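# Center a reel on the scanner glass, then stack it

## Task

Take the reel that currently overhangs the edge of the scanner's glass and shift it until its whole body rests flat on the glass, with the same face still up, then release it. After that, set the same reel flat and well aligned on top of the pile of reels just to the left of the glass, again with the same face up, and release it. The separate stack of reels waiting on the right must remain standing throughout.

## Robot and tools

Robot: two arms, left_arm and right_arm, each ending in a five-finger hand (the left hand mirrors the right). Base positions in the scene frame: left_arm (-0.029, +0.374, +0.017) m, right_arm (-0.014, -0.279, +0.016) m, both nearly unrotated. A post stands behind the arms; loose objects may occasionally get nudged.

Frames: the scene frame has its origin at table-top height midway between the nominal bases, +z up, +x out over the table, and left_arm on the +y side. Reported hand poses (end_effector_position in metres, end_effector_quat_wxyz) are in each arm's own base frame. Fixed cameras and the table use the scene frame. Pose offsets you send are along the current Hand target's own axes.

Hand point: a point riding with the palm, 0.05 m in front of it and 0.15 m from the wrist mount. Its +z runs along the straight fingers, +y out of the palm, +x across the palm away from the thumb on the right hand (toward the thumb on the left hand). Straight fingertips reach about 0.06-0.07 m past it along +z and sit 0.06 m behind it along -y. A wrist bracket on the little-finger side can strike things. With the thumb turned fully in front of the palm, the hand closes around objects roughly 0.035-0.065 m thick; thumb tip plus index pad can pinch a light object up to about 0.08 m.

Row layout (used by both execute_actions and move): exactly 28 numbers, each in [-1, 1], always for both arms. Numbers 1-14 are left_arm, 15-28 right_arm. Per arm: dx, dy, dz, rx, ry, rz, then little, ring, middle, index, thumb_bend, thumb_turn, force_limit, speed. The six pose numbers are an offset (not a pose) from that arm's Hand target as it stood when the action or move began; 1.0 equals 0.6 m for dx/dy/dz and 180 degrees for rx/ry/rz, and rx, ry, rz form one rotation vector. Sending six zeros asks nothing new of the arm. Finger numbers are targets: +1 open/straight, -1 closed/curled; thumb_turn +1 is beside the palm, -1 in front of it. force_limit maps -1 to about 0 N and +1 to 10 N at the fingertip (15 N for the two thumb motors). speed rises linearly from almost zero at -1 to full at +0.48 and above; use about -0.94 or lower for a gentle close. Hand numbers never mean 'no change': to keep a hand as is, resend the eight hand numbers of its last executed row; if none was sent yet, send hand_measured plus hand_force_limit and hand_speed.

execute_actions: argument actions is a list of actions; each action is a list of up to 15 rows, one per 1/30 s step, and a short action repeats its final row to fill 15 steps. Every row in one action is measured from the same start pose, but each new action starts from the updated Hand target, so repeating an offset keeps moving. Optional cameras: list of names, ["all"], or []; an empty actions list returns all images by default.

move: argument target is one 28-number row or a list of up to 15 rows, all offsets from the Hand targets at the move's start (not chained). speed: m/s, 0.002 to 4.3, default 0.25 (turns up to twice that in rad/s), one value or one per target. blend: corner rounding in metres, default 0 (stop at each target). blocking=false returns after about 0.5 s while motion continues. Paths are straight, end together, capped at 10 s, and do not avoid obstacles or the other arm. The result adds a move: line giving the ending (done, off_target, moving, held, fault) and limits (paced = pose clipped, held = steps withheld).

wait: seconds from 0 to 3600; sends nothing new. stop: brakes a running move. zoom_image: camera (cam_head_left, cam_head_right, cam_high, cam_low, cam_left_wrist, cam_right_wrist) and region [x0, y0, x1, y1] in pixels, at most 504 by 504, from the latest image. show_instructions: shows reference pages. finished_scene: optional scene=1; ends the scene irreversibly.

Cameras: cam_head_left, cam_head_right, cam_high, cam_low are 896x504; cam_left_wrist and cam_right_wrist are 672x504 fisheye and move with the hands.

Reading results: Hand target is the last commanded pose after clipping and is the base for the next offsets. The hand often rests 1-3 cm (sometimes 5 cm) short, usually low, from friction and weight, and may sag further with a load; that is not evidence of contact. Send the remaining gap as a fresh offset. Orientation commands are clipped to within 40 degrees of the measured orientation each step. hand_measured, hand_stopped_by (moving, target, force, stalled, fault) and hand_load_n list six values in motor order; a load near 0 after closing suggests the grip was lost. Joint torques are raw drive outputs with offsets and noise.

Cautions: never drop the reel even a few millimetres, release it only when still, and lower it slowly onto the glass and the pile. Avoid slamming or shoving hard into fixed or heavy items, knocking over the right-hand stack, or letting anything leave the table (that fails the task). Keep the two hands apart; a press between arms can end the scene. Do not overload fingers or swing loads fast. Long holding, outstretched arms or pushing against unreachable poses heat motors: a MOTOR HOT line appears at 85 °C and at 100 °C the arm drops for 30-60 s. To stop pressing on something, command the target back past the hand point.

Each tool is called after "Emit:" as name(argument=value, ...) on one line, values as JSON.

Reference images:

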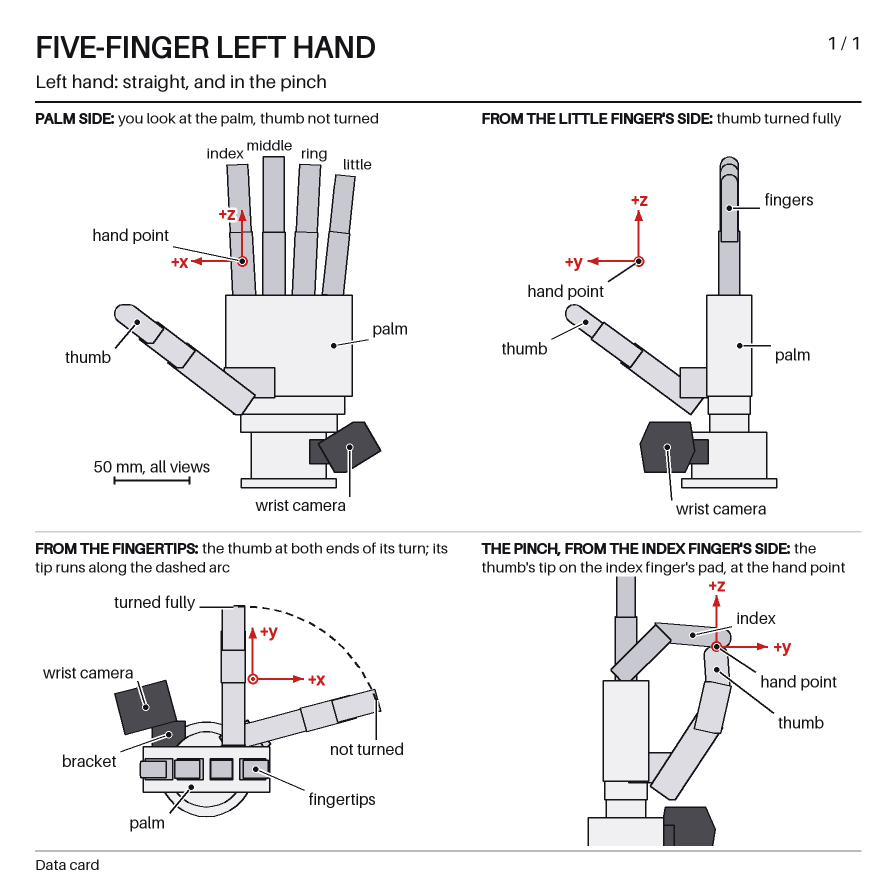

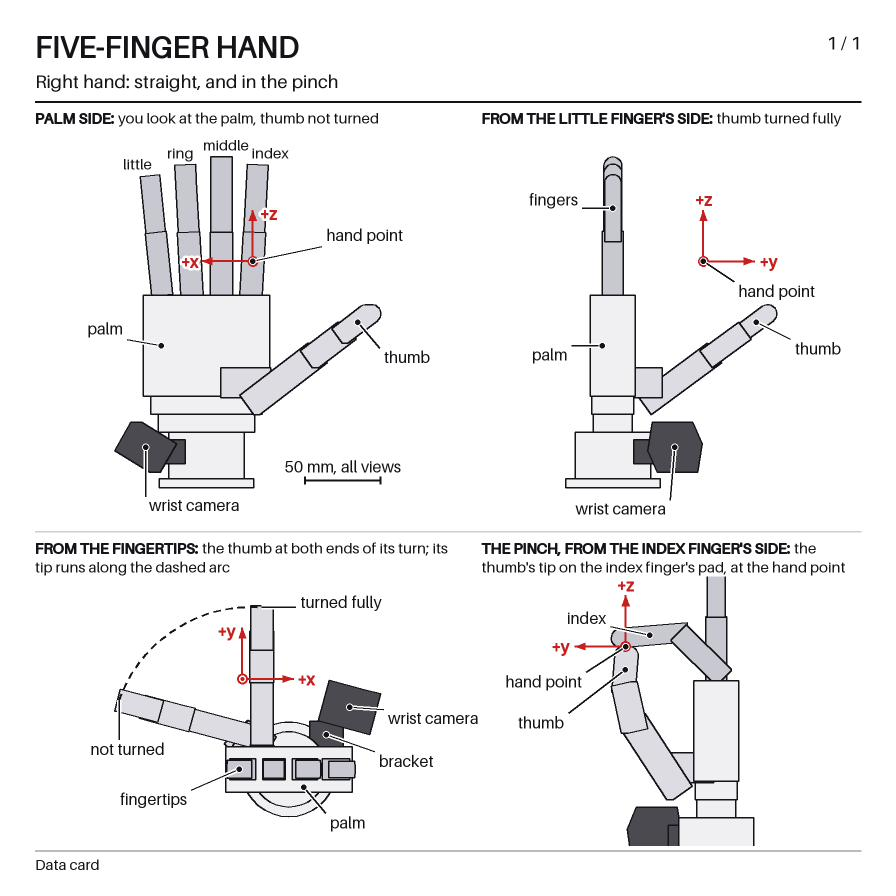

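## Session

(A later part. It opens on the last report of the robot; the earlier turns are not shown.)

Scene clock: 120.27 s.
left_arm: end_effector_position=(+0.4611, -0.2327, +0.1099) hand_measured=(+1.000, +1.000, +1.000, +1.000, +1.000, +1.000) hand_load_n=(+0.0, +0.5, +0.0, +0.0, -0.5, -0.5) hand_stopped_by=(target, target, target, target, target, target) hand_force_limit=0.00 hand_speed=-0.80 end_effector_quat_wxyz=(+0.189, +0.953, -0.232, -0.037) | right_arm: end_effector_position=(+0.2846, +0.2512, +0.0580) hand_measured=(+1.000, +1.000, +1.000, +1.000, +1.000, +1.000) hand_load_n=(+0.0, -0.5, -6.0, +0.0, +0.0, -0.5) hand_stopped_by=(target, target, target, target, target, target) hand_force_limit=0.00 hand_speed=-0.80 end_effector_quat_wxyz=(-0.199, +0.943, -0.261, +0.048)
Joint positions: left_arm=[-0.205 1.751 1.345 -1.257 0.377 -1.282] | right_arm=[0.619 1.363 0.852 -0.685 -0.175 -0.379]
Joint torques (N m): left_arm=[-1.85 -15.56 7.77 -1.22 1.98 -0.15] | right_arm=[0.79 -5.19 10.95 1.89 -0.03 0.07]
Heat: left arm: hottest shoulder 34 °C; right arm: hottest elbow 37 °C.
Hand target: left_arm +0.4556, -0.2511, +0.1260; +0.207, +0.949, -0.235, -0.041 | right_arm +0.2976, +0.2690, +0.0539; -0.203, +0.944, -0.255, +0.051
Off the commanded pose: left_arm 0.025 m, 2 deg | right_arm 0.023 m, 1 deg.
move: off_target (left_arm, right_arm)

Emit:
move(target=[0.0003,0.0293,-0.0417,0,0,0,1,1,1,1,1,1,0,-0.8,-0.0012,-0.0225,-0.045,0,0,0,1,1,1,1,1,1,0,-0.8], speed=0.05, cameras=["cam_low","cam_high"])

Emit:
zoom_image(camera="cam_low", region=[390, 250, 480, 310])

Emit:
zoom_image(camera="cam_high", region=[465, 165, 565, 265])

Scene clock: 121.60 s.
left_arm: end_effector_position=(+0.4516, -0.2367, +0.1386) hand_measured=(+1.000, +1.000, +1.000, +1.000, +1.000, +1.000) hand_load_n=(+0.0, +0.0, +0.0, +0.0, +0.0, +0.0) hand_stopped_by=(target, target, target, target, target, target) hand_force_limit=0.00 hand_speed=-0.80 end_effector_quat_wxyz=(+0.195, +0.953, -0.228, -0.045) | right_arm: end_effector_position=(+0.2789, +0.2468, +0.0636) hand_measured=(+1.000, +1.000, +1.000, +1.000, +1.000, +1.000) hand_load_n=(+0.0, +0.0, -3.0, +0.0, +0.0, +0.0) hand_stopped_by=(target, target, target, target, target, target) hand_force_limit=0.00 hand_speed=-0.80 end_effector_quat_wxyz=(-0.177, +0.948, -0.263, +0.036)
Joint positions: left_arm=[-0.213 1.713 1.369 -1.332 0.391 -1.293] | right_arm=[0.623 1.368 0.88 -0.756 -0.164 -0.379]
Joint torques (N m): left_arm=[-2.14 -14.62 9.02 -1.01 1.51 -0.13] | right_arm=[0.62 -8.82 12.74 1.14 -0.38 0.09]
Heat: left arm: hottest shoulder 34 °C; right arm: hottest elbow 37 °C.
Hand target: left_arm +0.4526, -0.2560, +0.1561; +0.207, +0.949, -0.236, -0.041 | right_arm +0.2978, +0.2705, +0.0841; -0.203, +0.944, -0.255, +0.051
Off the commanded pose: left_arm 0.026 m, 2 deg | right_arm 0.037 m, 4 deg.
move: off_target (left_arm, right_arm)
Images, in order (width x height): cam_high 896x504, cam_low 896x504.

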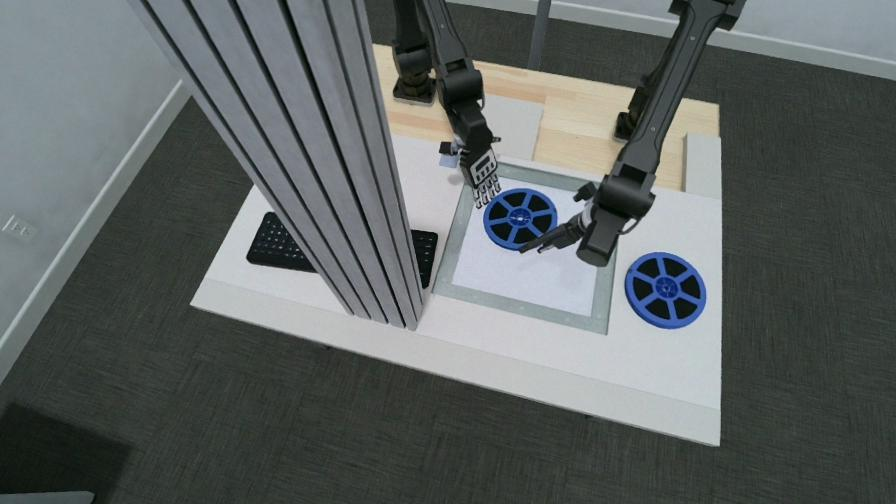

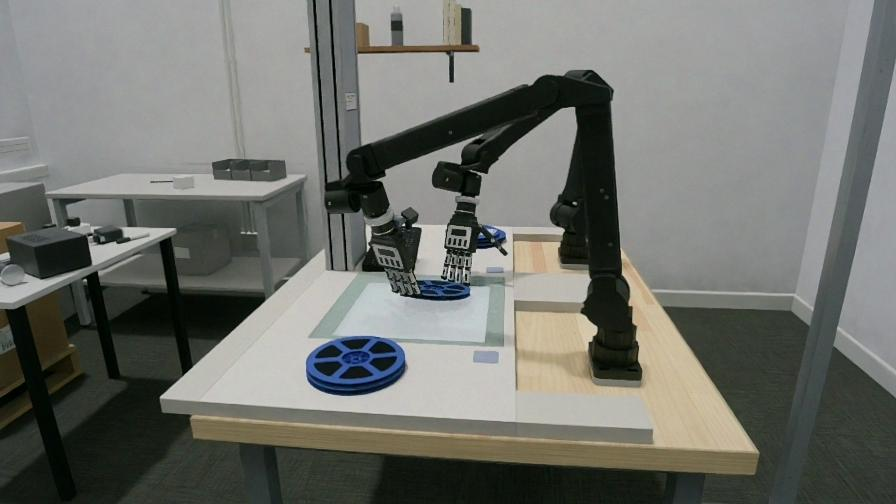

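Scaled by 5.600 from the camera's image (finer frame: 1280x720).

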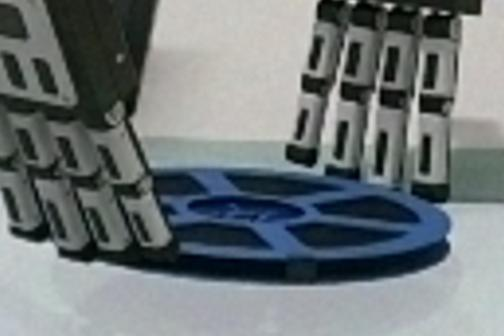

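Scaled by 5.040 from the camera's image (finer frame: 1280x720).

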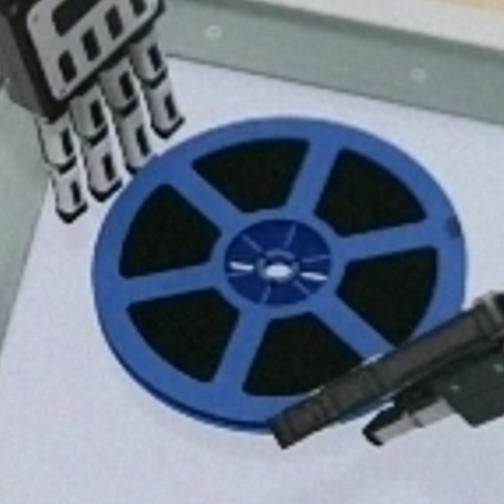

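Emit:
move(target=[0,0,0,0,0,0,1,1,1,1,1,1,0,-0.8,-0.001,-0.0285,-0.042,0,0,0,1,1,1,1,1,1,0,-0.8], speed=0.05, cameras=["cam_low","cam_high"])

Emit:
zoom_image(camera="cam_low", region=[390, 250, 480, 310])

Emit:
zoom_image(camera="cam_high", region=[465, 165, 565, 265])

Scene clock: 123.07 s.
left_arm: end_effector_position=(+0.4486, -0.2414, +0.1396) hand_measured=(+1.000, +1.000, +1.000, +1.000, +1.000, +1.000) hand_load_n=(+0.0, +0.0, +0.0, +0.0, +0.0, +0.0) hand_stopped_by=(target, target, target, target, target, target) hand_force_limit=0.00 hand_speed=-0.80 end_effector_quat_wxyz=(+0.199, +0.951, -0.231, -0.048) | right_arm: end_effector_position=(+0.2722, +0.2450, +0.0779) hand_measured=(+1.000, +1.000, +1.000, +1.000, +1.000, +1.000) hand_load_n=(+0.0, +0.0, -4.5, +0.0, +0.0, +0.0) hand_stopped_by=(target, target, target, target, target, target) hand_force_limit=0.00 hand_speed=-0.80 end_effector_quat_wxyz=(-0.157, +0.951, -0.265, +0.020)
Joint positions: left_arm=[-0.222 1.713 1.369 -1.336 0.398 -1.294] | right_arm=[0.631 1.368 0.924 -0.85 -0.162 -0.375]
Joint torques (N m): left_arm=[-1.38 -14.39 9.01 -0.84 1.21 -0.14] | right_arm=[0.38 -10.93 14.2 1.36 -0.41 0.09]
Heat: left arm: hottest shoulder 34 °C; right arm: hottest elbow 37 °C.
Hand target: left_arm +0.4527, -0.2559, +0.1561; +0.207, +0.949, -0.235, -0.041 | right_arm +0.3002, +0.2751, +0.1140; -0.203, +0.944, -0.255, +0.051
Off the commanded pose: left_arm 0.022 m, 1 deg | right_arm 0.055 m, 6 deg.
move: off_target (right_arm)
Images, in order (width x height): cam_high 896x504, cam_low 896x504.

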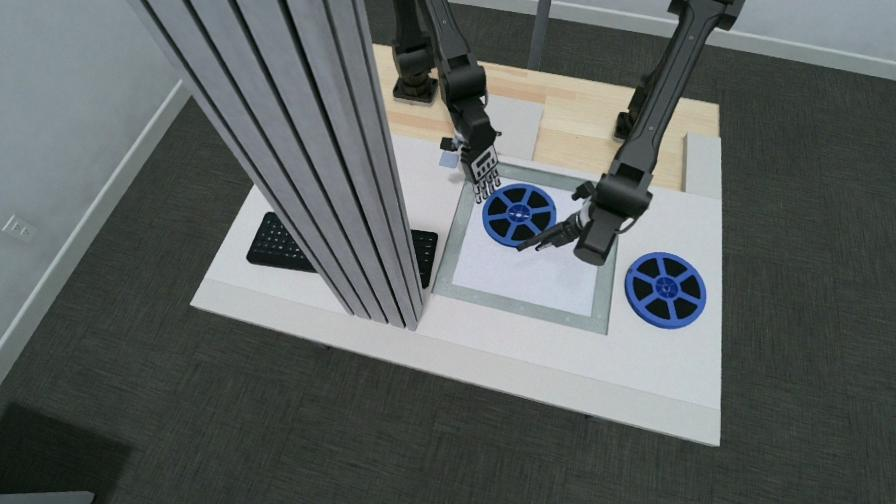

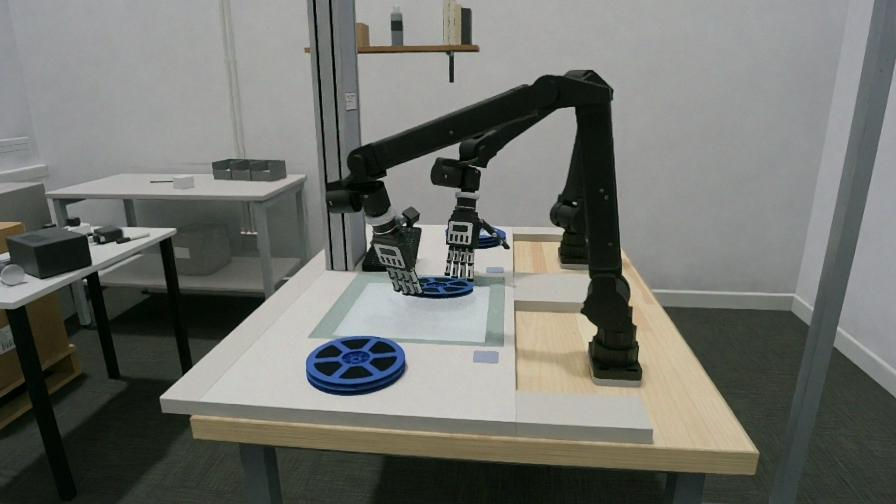

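Scaled by 5.600 from the camera's image (finer frame: 1280x720).

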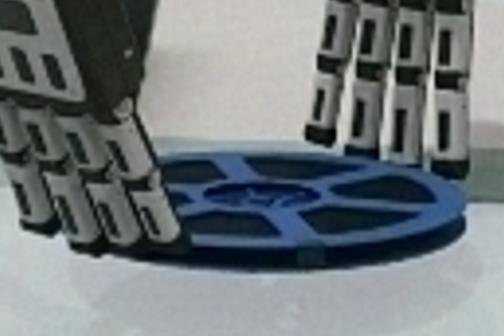

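Scaled by 5.040 from the camera's image (finer frame: 1280x720).

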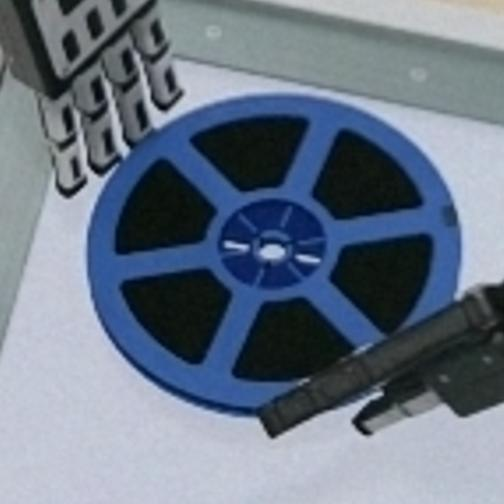

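Emit:
move(target=[0.0007,0.015,-0.0335,0,0,0,1,1,1,1,1,1,0,-0.8,-0.0012,-0.0197,-0.0459,0,0,0,1,1,1,1,1,1,0,-0.8], speed=0.05, cameras=["cam_low","cam_high"])

Emit:
zoom_image(camera="cam_low", region=[390, 240, 480, 300])

Emit:
zoom_image(camera="cam_high", region=[465, 165, 565, 265])

Scene clock: 124.53 s.
left_arm: end_effector_position=(+0.4491, -0.2413, +0.1588) hand_measured=(+1.000, +1.000, +1.000, +1.000, +1.000, +1.000) hand_load_n=(+0.0, +0.5, +0.0, +0.0, +0.0, +0.0) hand_stopped_by=(target, target, target, target, target, target) hand_force_limit=0.00 hand_speed=-0.80 end_effector_quat_wxyz=(+0.198, +0.951, -0.231, -0.049) | right_arm: end_effector_position=(+0.2723, +0.2451, +0.1062) hand_measured=(+1.000, +1.000, +1.000, +1.000, +1.000, +1.000) hand_load_n=(+0.0, +0.0, -5.5, +0.0, +0.0, +0.0) hand_stopped_by=(target, target, target, target, target, target) hand_force_limit=0.00 hand_speed=-0.80 end_effector_quat_wxyz=(-0.155, +0.951, -0.265, +0.019)
Joint positions: left_arm=[-0.222 1.7 1.405 -1.388 0.396 -1.294] | right_arm=[0.631 1.34 0.978 -0.937 -0.161 -0.374]
Joint torques (N m): left_arm=[-1.26 -14.74 9.35 -0.92 1.28 -0.13] | right_arm=[0.5 -10.7 14.68 1.36 -0.45 0.1]
Heat: left arm: hottest shoulder 34 °C; right arm: hottest elbow 38 °C.
Hand target: left_arm +0.4526, -0.2559, +0.1781; +0.207, +0.949, -0.235, -0.041 | right_arm +0.2994, +0.2751, +0.1441; -0.203, +0.944, -0.255, +0.051
Off the commanded pose: left_arm 0.024 m, 2 deg | right_arm 0.055 m, 7 deg.
move: off_target (left_arm, right_arm)
Images, in order (width x height): cam_high 896x504, cam_low 896x504.

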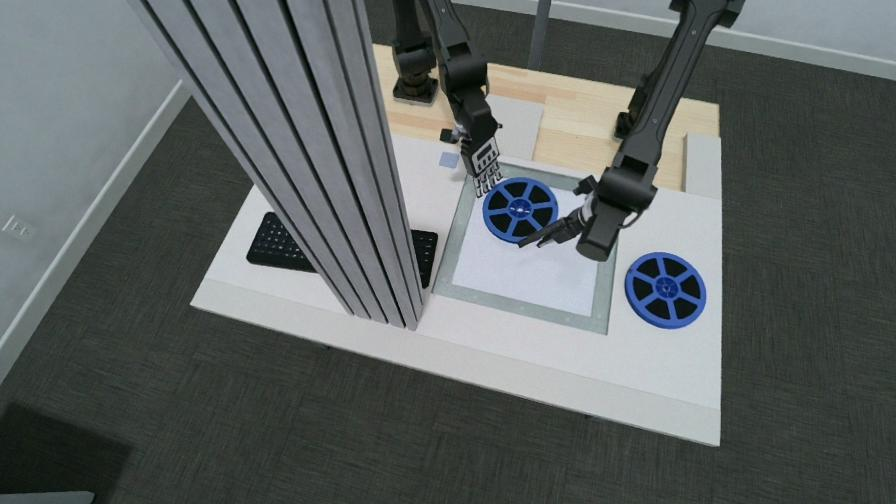

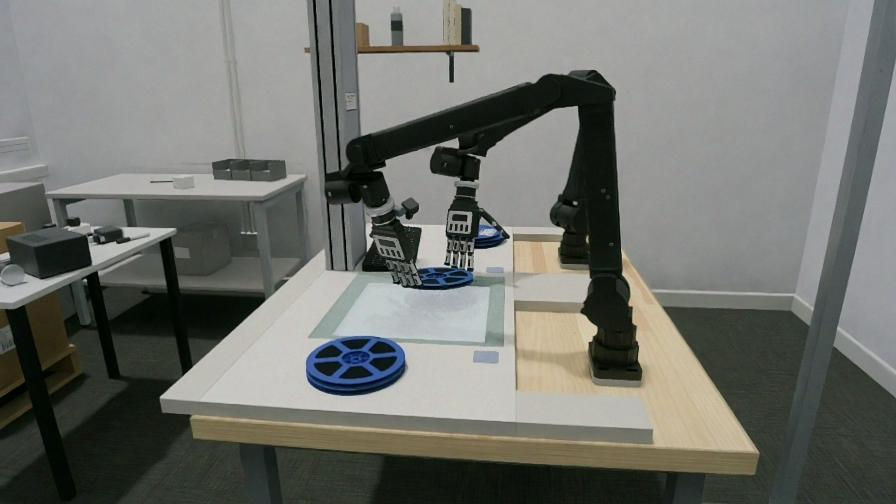

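Scaled by 5.600 from the camera's image (finer frame: 1280x720).

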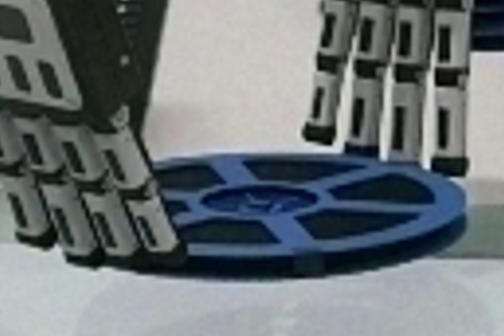

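Scaled by 5.040 from the camera's image (finer frame: 1280x720).

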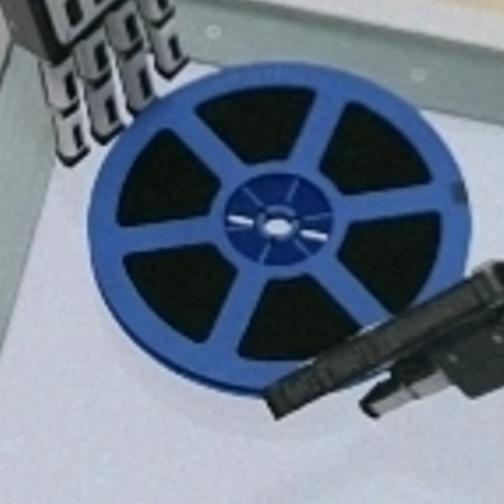

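Emit:
execute_actions(actions=[], cameras=["cam_high", "cam_low"])

Scene clock: 125.30 s.
left_arm: end_effector_position=(+0.4491, -0.2413, +0.1588) hand_measured=(+1.000, +1.000, +1.000, +1.000, +1.000, +1.000) hand_load_n=(+0.0, +0.0, +0.0, +0.0, +0.0, +0.0) hand_stopped_by=(target, target, target, target, target, target) hand_force_limit=0.00 hand_speed=-0.80 end_effector_quat_wxyz=(+0.198, +0.951, -0.231, -0.049) | right_arm: end_effector_position=(+0.2722, +0.2450, +0.1062) hand_measured=(+1.000, +1.000, +1.000, +1.000, +1.000, +1.000) hand_load_n=(+0.0, +0.0, -5.5, +0.0, +0.0, +0.0) hand_stopped_by=(target, target, target, target, target, target) hand_force_limit=0.00 hand_speed=-0.80 end_effector_quat_wxyz=(-0.155, +0.951, -0.265, +0.019)
Joint positions: left_arm=[-0.222 1.7 1.405 -1.388 0.396 -1.294] | right_arm=[0.631 1.34 0.978 -0.938 -0.161 -0.374]
Joint velocities: within noise
Joint torques (N m): left_arm=[-1.32 -14.8 9.33 -0.96 1.28 -0.13] | right_arm=[0.5 -10.75 14.69 1.46 -0.45 0.1]
Heat: left arm: hottest shoulder 34 °C; right arm: hottest elbow 38 °C.
Hand target: left_arm +0.4526, -0.2559, +0.1781; +0.207, +0.949, -0.235, -0.041 | right_arm +0.2993, +0.2750, +0.1440; -0.203, +0.944, -0.255, +0.051
Off the commanded pose: left_arm 0.024 m, 2 deg | right_arm 0.055 m, 7 deg.
Images, in order (width x height): cam_high 896x504, cam_low 896x504.

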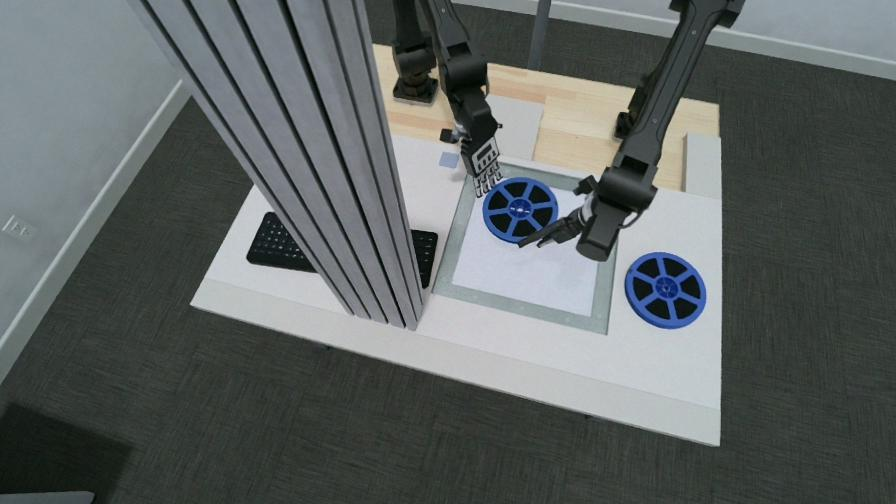

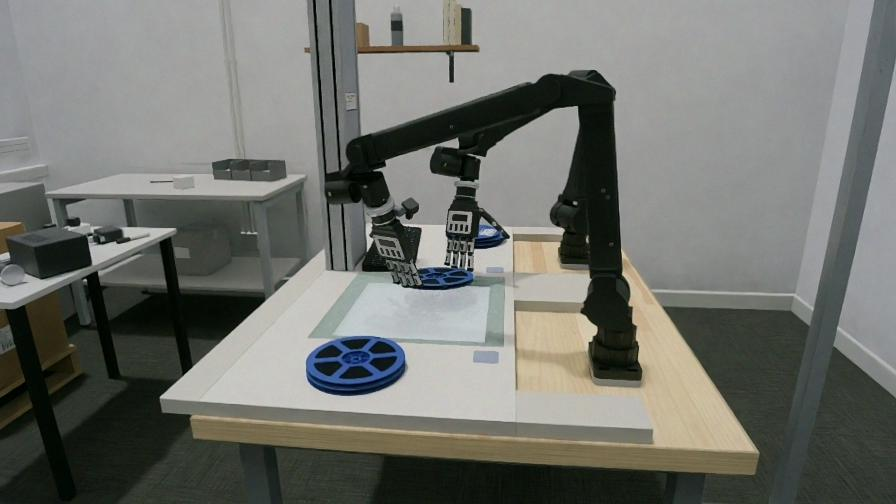

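Emit:
move(target=[-0.0333,-0.1502,-0.0861,0,0,0,1,1,1,1,1,1,0,-0.8,-0.0367,-0.1635,0.0529,0,0,0,1,1,1,1,1,1,0,-0.8], speed=0.06, cameras=["cam_high", "cam_low"])

Scene clock: 128.33 s.
left_arm: end_effector_position=(+0.4797, -0.1441, +0.1818) hand_measured=(+1.000, +1.000, +1.000, +1.000, +1.000, +1.000) hand_load_n=(+0.0, +0.5, +0.0, +0.0, +0.0, +0.0) hand_stopped_by=(target, target, target, target, target, target) hand_force_limit=0.00 hand_speed=-0.80 end_effector_quat_wxyz=(+0.196, +0.954, -0.225, -0.036) | right_arm: end_effector_position=(+0.3079, +0.3395, +0.1218) hand_measured=(+1.000, +1.000, +1.000, +1.000, +1.000, +1.000) hand_load_n=(+0.0, +0.0, -6.0, +0.0, +0.0, +0.0) hand_stopped_by=(target, target, target, target, target, target) hand_force_limit=0.00 hand_speed=-0.80 end_effector_quat_wxyz=(-0.156, +0.952, -0.263, +0.027)
Joint positions: left_arm=[-0.022 1.725 1.501 -1.507 0.369 -1.099] | right_arm=[0.756 1.541 1.232 -0.964 -0.114 -0.259]
Joint torques (N m): left_arm=[-1.14 -13.22 9.14 -1.31 1.23 0.11] | right_arm=[0.44 -11.99 15.28 1.63 -0.35 0.09]
Heat: left arm: hottest shoulder 34 °C; right arm: hottest elbow 39 °C.
Hand target: left_arm +0.4827, -0.1548, +0.1879; +0.207, +0.949, -0.235, -0.041 | right_arm +0.3320, +0.3746, +0.1554; -0.203, +0.944, -0.255, +0.051
Off the commanded pose: left_arm 0.013 m, 2 deg | right_arm 0.054 m, 6 deg.
move: off_target (left_arm, right_arm)

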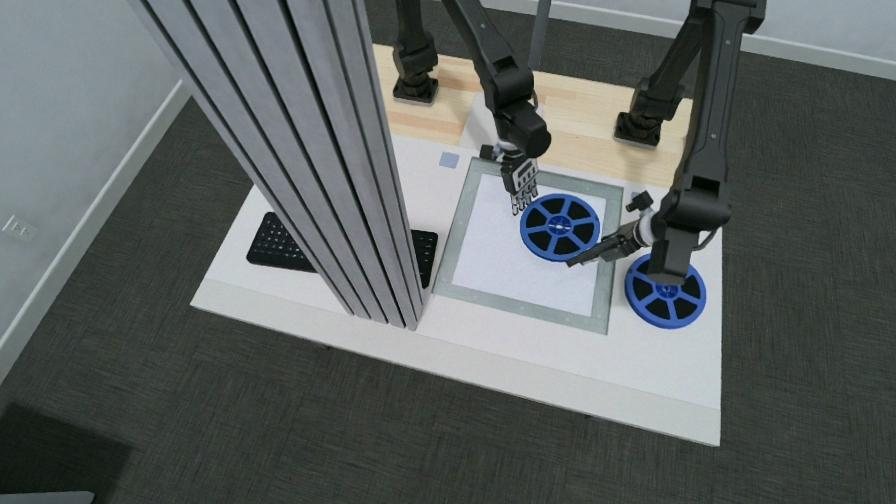

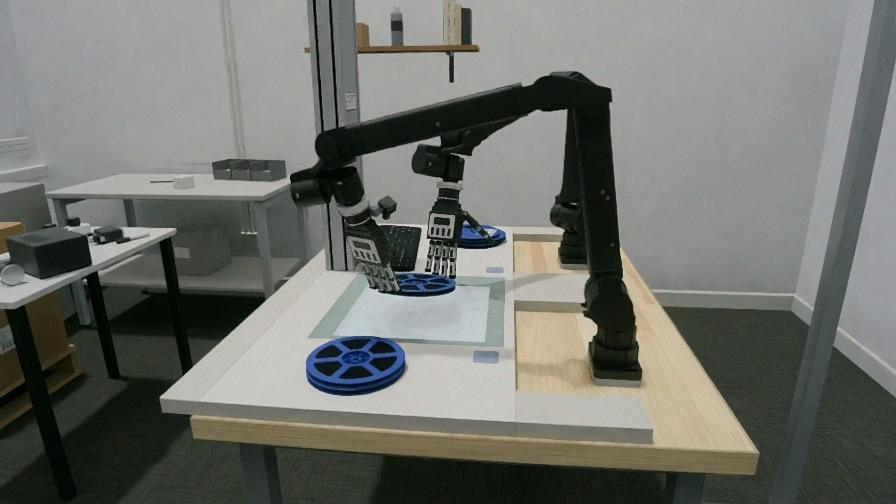

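Emit:
zoom_image(camera="cam_low", region=[320, 180, 560, 340])

Emit:
zoom_image(camera="cam_high", region=[480, 140, 740, 340])

Scaled by 2.100 from the camera's image (finer frame: 1280x720).

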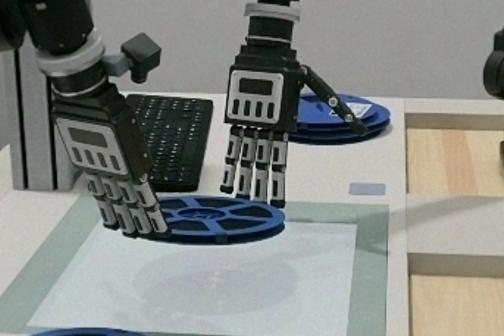

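Scaled by 1.938 from the camera's image (finer frame: 1280x720).

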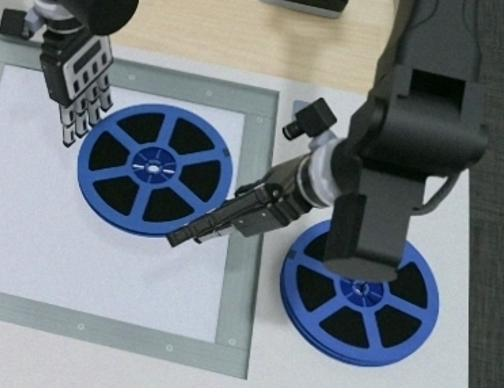

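Emit:
move(target=[-0.038,-0.172,-0.0778,0,0,0,1,1,1,1,1,1,0,-0.8,-0.0408,-0.1769,0.0641,0,0,0,1,1,1,1,1,1,0,-0.8], speed=0.06, cameras=["cam_high", "cam_low"])

Scene clock: 132.17 s.
left_arm: end_effector_position=(+0.5142, -0.0330, +0.1838) hand_measured=(+1.000, +1.000, +1.000, +1.000, +1.000, +1.000) hand_load_n=(+0.0, +0.0, +0.5, +0.0, +0.0, +0.0) hand_stopped_by=(target, target, target, target, target, target) hand_force_limit=0.00 hand_speed=-0.80 end_effector_quat_wxyz=(+0.193, +0.955, -0.225, -0.031) | right_arm: end_effector_position=(+0.3472, +0.4473, +0.1278) hand_measured=(+1.000, +1.000, +1.000, +1.000, +1.000, +1.000) hand_load_n=(+0.0, +0.0, -6.5, +0.0, +0.0, -0.5) hand_stopped_by=(target, target, target, target, target, target) hand_force_limit=0.00 hand_speed=-0.80 end_effector_quat_wxyz=(-0.151, +0.953, -0.261, +0.029)
Joint positions: left_arm=[0.182 1.843 1.67 -1.619 0.328 -0.889] | right_arm=[0.849 1.804 1.587 -1.055 -0.08 -0.175]
Joint torques (N m): left_arm=[-0.97 -14.97 8.69 -1.74 1.12 0.11] | right_arm=[0.32 -15.62 15.65 1.76 -0.25 0.1]
Heat: left arm: hottest shoulder 34 °C; right arm: hottest elbow 40 °C.
Hand target: left_arm +0.5150, -0.0440, +0.1874; +0.207, +0.949, -0.235, -0.041 | right_arm +0.3673, +0.4843, +0.1639; -0.203, +0.944, -0.255, +0.051
Off the commanded pose: left_arm 0.012 m, 2 deg | right_arm 0.056 m, 7 deg.
move: off_target (left_arm, right_arm)

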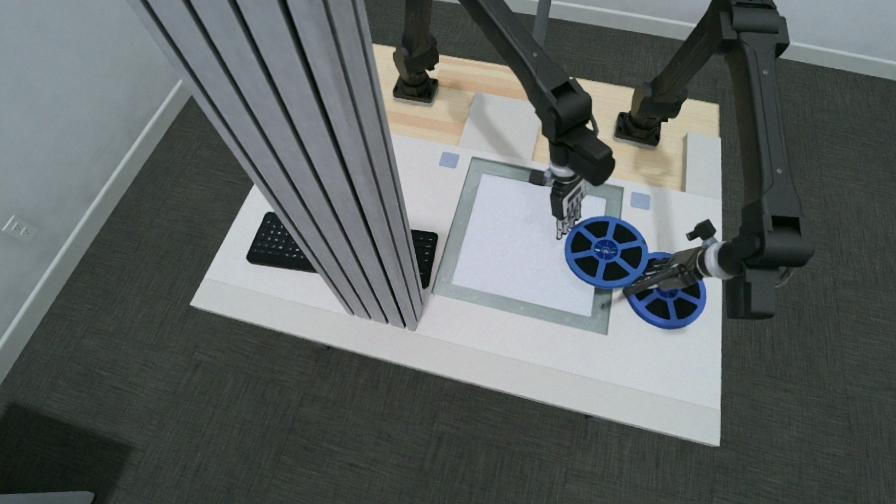

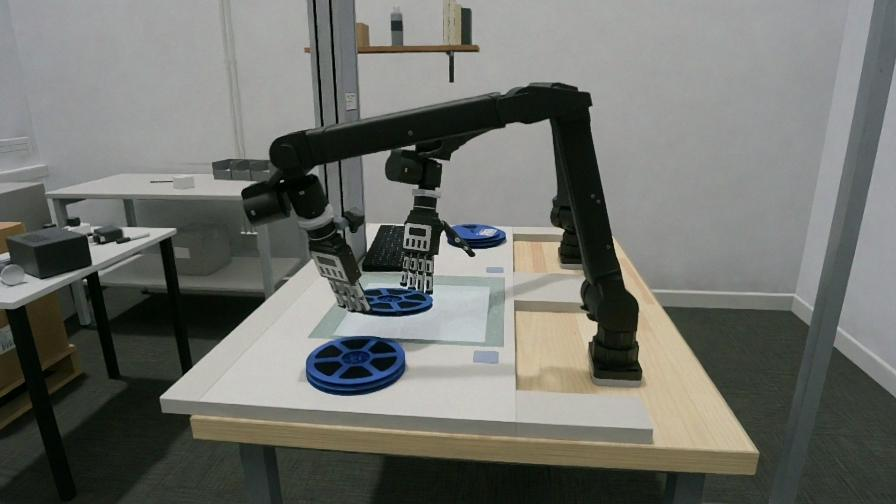

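Emit:
zoom_image(camera="cam_low", region=[290, 200, 530, 400])

Emit:
zoom_image(camera="cam_high", region=[530, 190, 730, 340])

Scaled by 2.100 from the camera's image (finer frame: 1280x720).

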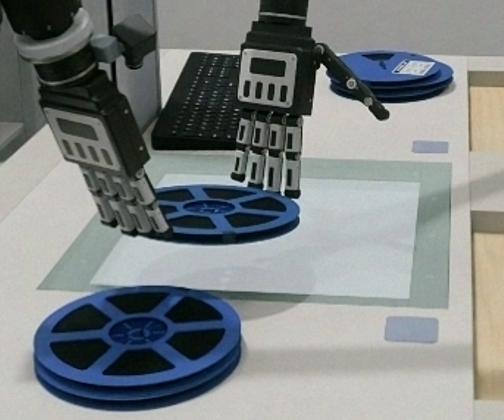

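Scaled by 2.520 from the camera's image (finer frame: 1280x720).

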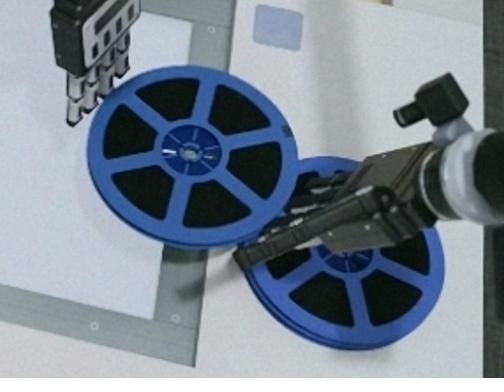

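Emit:
move(target=[-0.0518,-0.1475,-0.0671,0,0,0,1,1,1,1,1,1,0,-0.8,-0.0539,-0.1474,0.0645,0,0,0,1,1,1,1,1,1,0,-0.8], speed=0.06, cameras=["cam_high", "cam_low"])

Emit:
zoom_image(camera="cam_low", region=[260, 220, 500, 420])

Emit:
zoom_image(camera="cam_high", region=[570, 190, 770, 340])

Scene clock: 136.13 s.
left_arm: end_effector_position=(+0.5313, +0.0678, +0.1862) hand_measured=(+1.000, +1.000, +1.000, +1.000, +1.000, +1.000) hand_load_n=(+0.0, +0.0, +0.5, +0.0, +0.0, +0.0) hand_stopped_by=(target, target, target, target, target, target) hand_force_limit=0.00 hand_speed=-0.80 end_effector_quat_wxyz=(+0.175, +0.960, -0.219, +0.004) | right_arm: end_effector_position=(+0.3728, +0.5475, +0.1255) hand_measured=(+1.000, +1.000, +1.000, +1.000, +1.000, +1.000) hand_load_n=(+0.0, +0.0, -7.0, +0.0, -0.5, +0.0) hand_stopped_by=(target, target, target, target, target, target) hand_force_limit=0.00 hand_speed=-0.80 end_effector_quat_wxyz=(-0.147, +0.954, -0.260, +0.031)
Joint positions: left_arm=[0.349 1.91 1.787 -1.639 0.298 -0.745] | right_arm=[0.922 2.071 1.99 -1.192 -0.051 -0.109]
Joint torques (N m): left_arm=[-0.85 -15.74 8.62 -1.77 1 0.11] | right_arm=[0.21 -19.19 15.98 1.87 -0.21 0.11]
Heat: left arm: hottest shoulder 34 °C; right arm: hottest elbow 41 °C.
Hand target: left_arm +0.5325, +0.0566, +0.1871; +0.207, +0.949, -0.235, -0.041 | right_arm +0.3880, +0.5839, +0.1652; -0.203, +0.944, -0.255, +0.051
Off the commanded pose: left_arm 0.011 m, 7 deg | right_arm 0.056 m, 7 deg.
joint sent to its limit (left arm) — joint 4 (wrist pitch), lower limit. The joint targets are off in orientation, not in position.
move: off_target (left_arm, right_arm)

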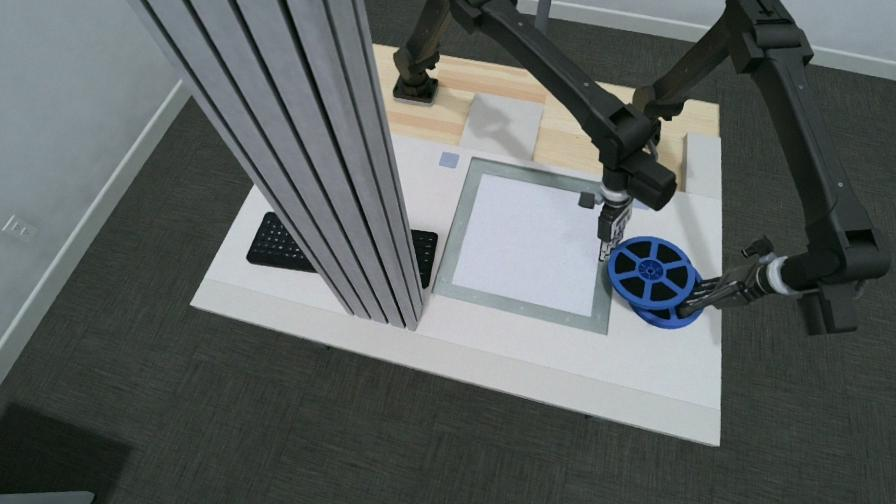

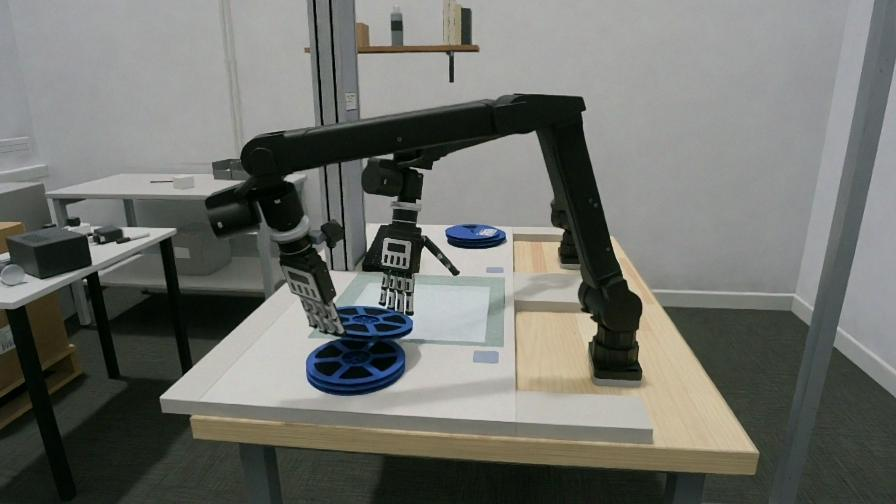

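Scaled by 2.100 from the camera's image (finer frame: 1280x720).

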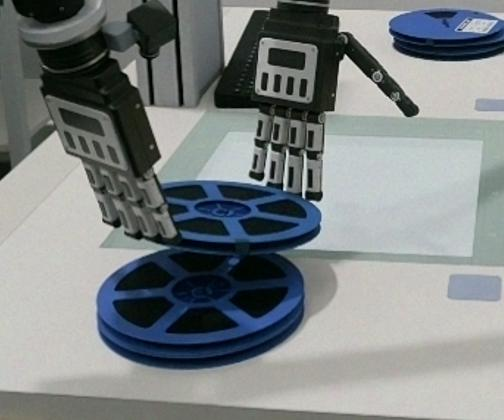

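Scaled by 2.520 from the camera's image (finer frame: 1280x720).

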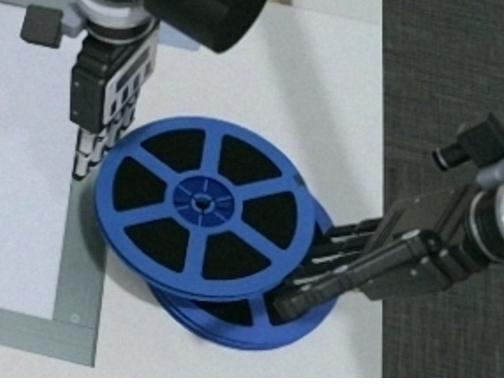

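Emit:
zoom_image(camera="cam_low", region=[290, 290, 430, 400])

Scaled by 3.600 from the camera's image (finer frame: 1280x720).

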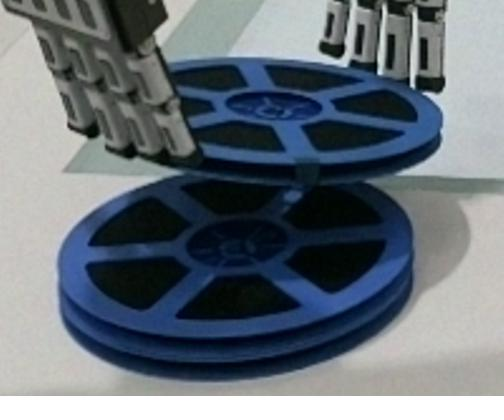

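Emit:
move(target=[-0.0007,-0.015,0.0335,0,0,0,1,1,1,1,1,1,0,-0.8,0.0015,0.0262,0.0611,0,0,0,1,1,1,1,1,1,0,-0.8], speed=0.03, cameras=["cam_low"])

Emit:
zoom_image(camera="cam_low", region=[290, 290, 430, 400])

Scene clock: 139.87 s.
left_arm: end_effector_position=(+0.5336, +0.0732, +0.1682) hand_measured=(+1.000, +1.000, +1.000, +1.000, +1.000, +1.000) hand_load_n=(+0.0, +0.0, +0.5, +0.0, +0.0, +0.0) hand_stopped_by=(target, target, target, target, target, target) hand_force_limit=0.00 hand_speed=-0.80 end_effector_quat_wxyz=(+0.178, +0.959, -0.220, -0.011) | right_arm: end_effector_position=(+0.3775, +0.5536, +0.1033) hand_measured=(+1.000, +1.000, +1.000, +1.000, +1.000, +1.000) hand_load_n=(+0.0, +0.0, -9.5, +0.0, -0.5, +0.0) hand_stopped_by=(target, target, target, target, target, target) hand_force_limit=0.00 hand_speed=-0.80 end_effector_quat_wxyz=(-0.150, +0.953, -0.260, +0.033)
Joint positions: left_arm=[0.353 1.948 1.797 -1.639 0.285 -0.736] | right_arm=[0.922 2.095 1.971 -1.141 -0.05 -0.108]
Joint torques (N m): left_arm=[-1.44 -15.97 7.77 -1.85 1.22 0.16] | right_arm=[0.15 -19.9 11.44 3.33 -0.24 0.11]
Heat: left arm: hottest shoulder 34 °C; right arm: hottest elbow 40 °C.
Hand target: left_arm +0.5325, +0.0566, +0.1649; +0.207, +0.949, -0.235, -0.041 | right_arm +0.3887, +0.5842, +0.1252; -0.203, +0.944, -0.255, +0.051
Off the commanded pose: left_arm 0.017 m, 5 deg | right_arm 0.039 m, 6 deg.
joint sent to its limit (left arm) — joint 4 (wrist pitch), lower limit. The joint targets still meet the commanded pose.
move: off_target (left_arm, right_arm)

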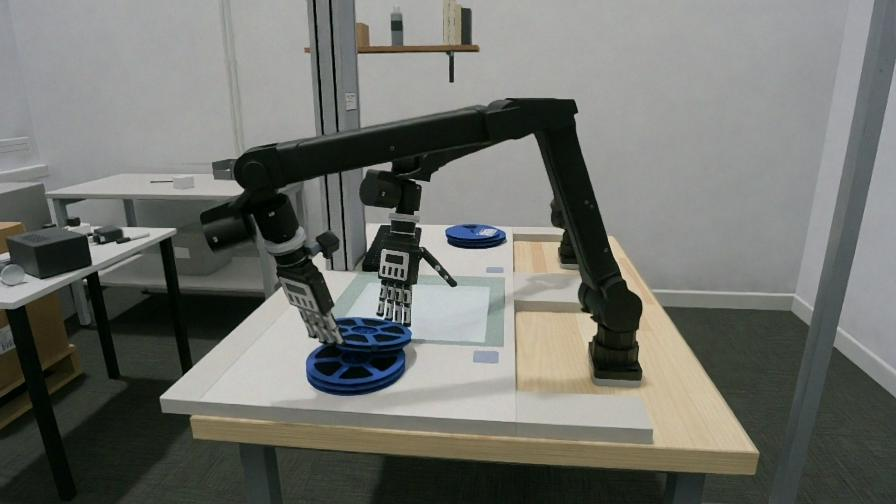

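Scaled by 3.600 from the camera's image (finer frame: 1280x720).

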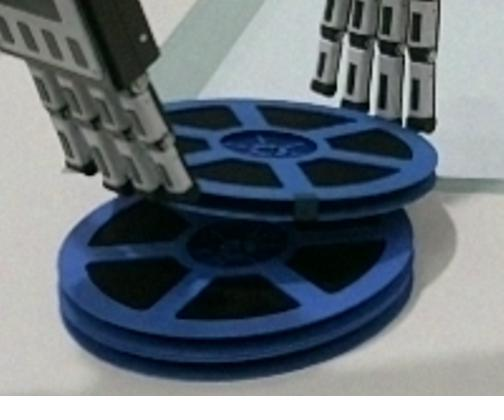

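Emit:
execute_actions(actions=[[[0,0,0,0,0,0,1,1,1,1,1,1,0,-0.8,0.0009,0.0136,-0.0059,0,0,0,1,1,1,1,1,1,0,-0.8]]], cameras=["cam_high", "cam_left_wrist"])

Emit:
zoom_image(camera="cam_high", region=[590, 210, 730, 340])

Scene clock: 140.97 s.
left_arm: end_effector_position=(+0.5335, +0.0724, +0.1685) hand_measured=(+1.000, +1.000, +1.000, +1.000, +1.000, +1.000) hand_load_n=(+0.0, +0.0, +0.5, +0.0, +0.0, +0.0) hand_stopped_by=(target, target, target, target, target, target) hand_force_limit=0.00 hand_speed=-0.80 end_effector_quat_wxyz=(+0.180, +0.959, -0.219, -0.011) | right_arm: end_effector_position=(+0.3771, +0.5530, +0.0905) hand_measured=(+1.000, +1.000, +1.000, +1.000, +1.000, +1.000) hand_load_n=(+0.0, +0.0, -6.0, +0.0, +0.0, +0.0) hand_stopped_by=(target, target, target, target, target, target) hand_force_limit=0.00 hand_speed=-0.80 end_effector_quat_wxyz=(-0.152, +0.953, -0.260, +0.034)
Joint positions: left_arm=[0.353 1.949 1.797 -1.64 0.289 -0.735] | right_arm=[0.922 2.095 1.937 -1.103 -0.05 -0.108]
Joint torques (N m): left_arm=[-1.55 -16.03 7.82 -1.74 1.06 0.15] | right_arm=[-0.03 -21.83 10.66 2.65 -0.26 0.09]
Heat: left arm: hottest shoulder 34 °C; right arm: hottest elbow 41 °C.
Hand target: left_arm +0.5324, +0.0566, +0.1650; +0.207, +0.949, -0.235, -0.041 | right_arm +0.3848, +0.5763, +0.1252; -0.203, +0.944, -0.255, +0.051
Off the commanded pose: left_arm 0.016 m, 5 deg | right_arm 0.042 m, 6 deg.
joint sent to its limit (left arm) — joint 4 (wrist pitch), lower limit. The joint targets still meet the commanded pose.
Step readings (end_effector_position of left_arm | right_arm):
0: (+0.5336, +0.0732, +0.1682) | (+0.3775, +0.5536, +0.1033)
1: (+0.5336, +0.0732, +0.1682) | (+0.3775, +0.5535, +0.1032)
2: (+0.5336, +0.0732, +0.1682) | (+0.3773, +0.5533, +0.1020)
4: (+0.5336, +0.0731, +0.1683) | (+0.3771, +0.5531, +0.0989)
8: (+0.5336, +0.0724, +0.1686) | (+0.3768, +0.5527, +0.0926)
15: (+0.5335, +0.0724, +0.1685) | (+0.3770, +0.5530, +0.0907)
cam_left_wrist: T_world_to_cam=[[0.60857, 0.7317, -0.30702, -0.32778], [0.745, -0.39368, 0.53851, -0.4539], [0.27315, -0.55645, -0.7847, 0.14411]] pos_world=[0.49827, 0.14133, 0.25688]

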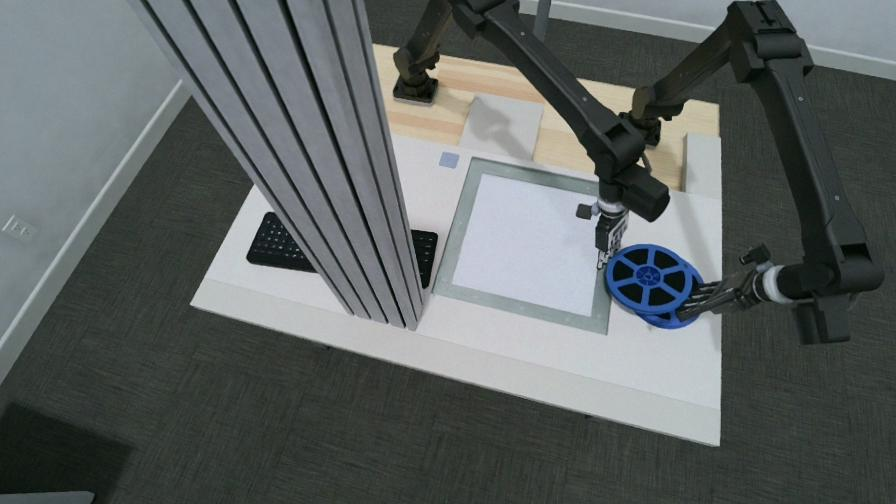

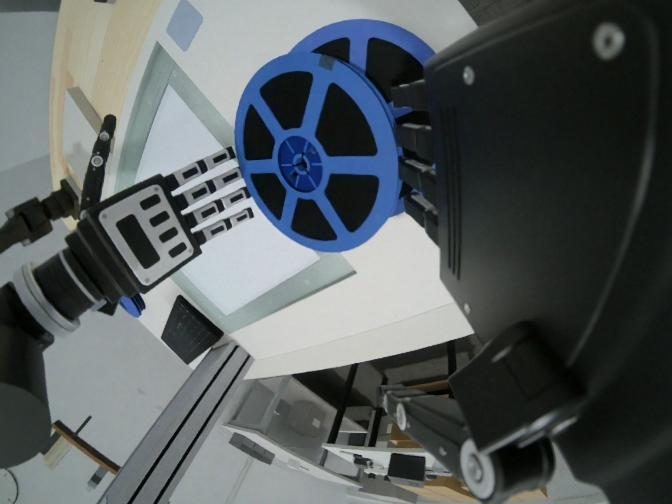

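Scaled by 3.600 from the camera's image (finer frame: 1280x720).

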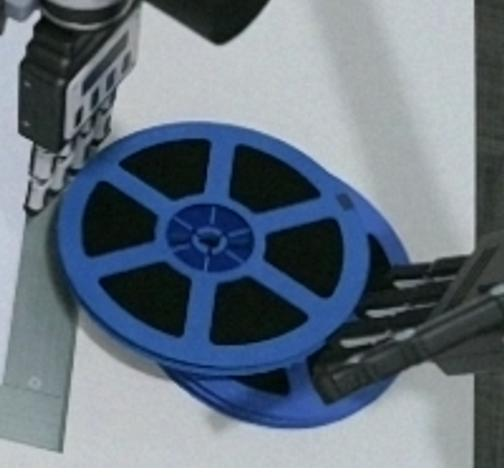

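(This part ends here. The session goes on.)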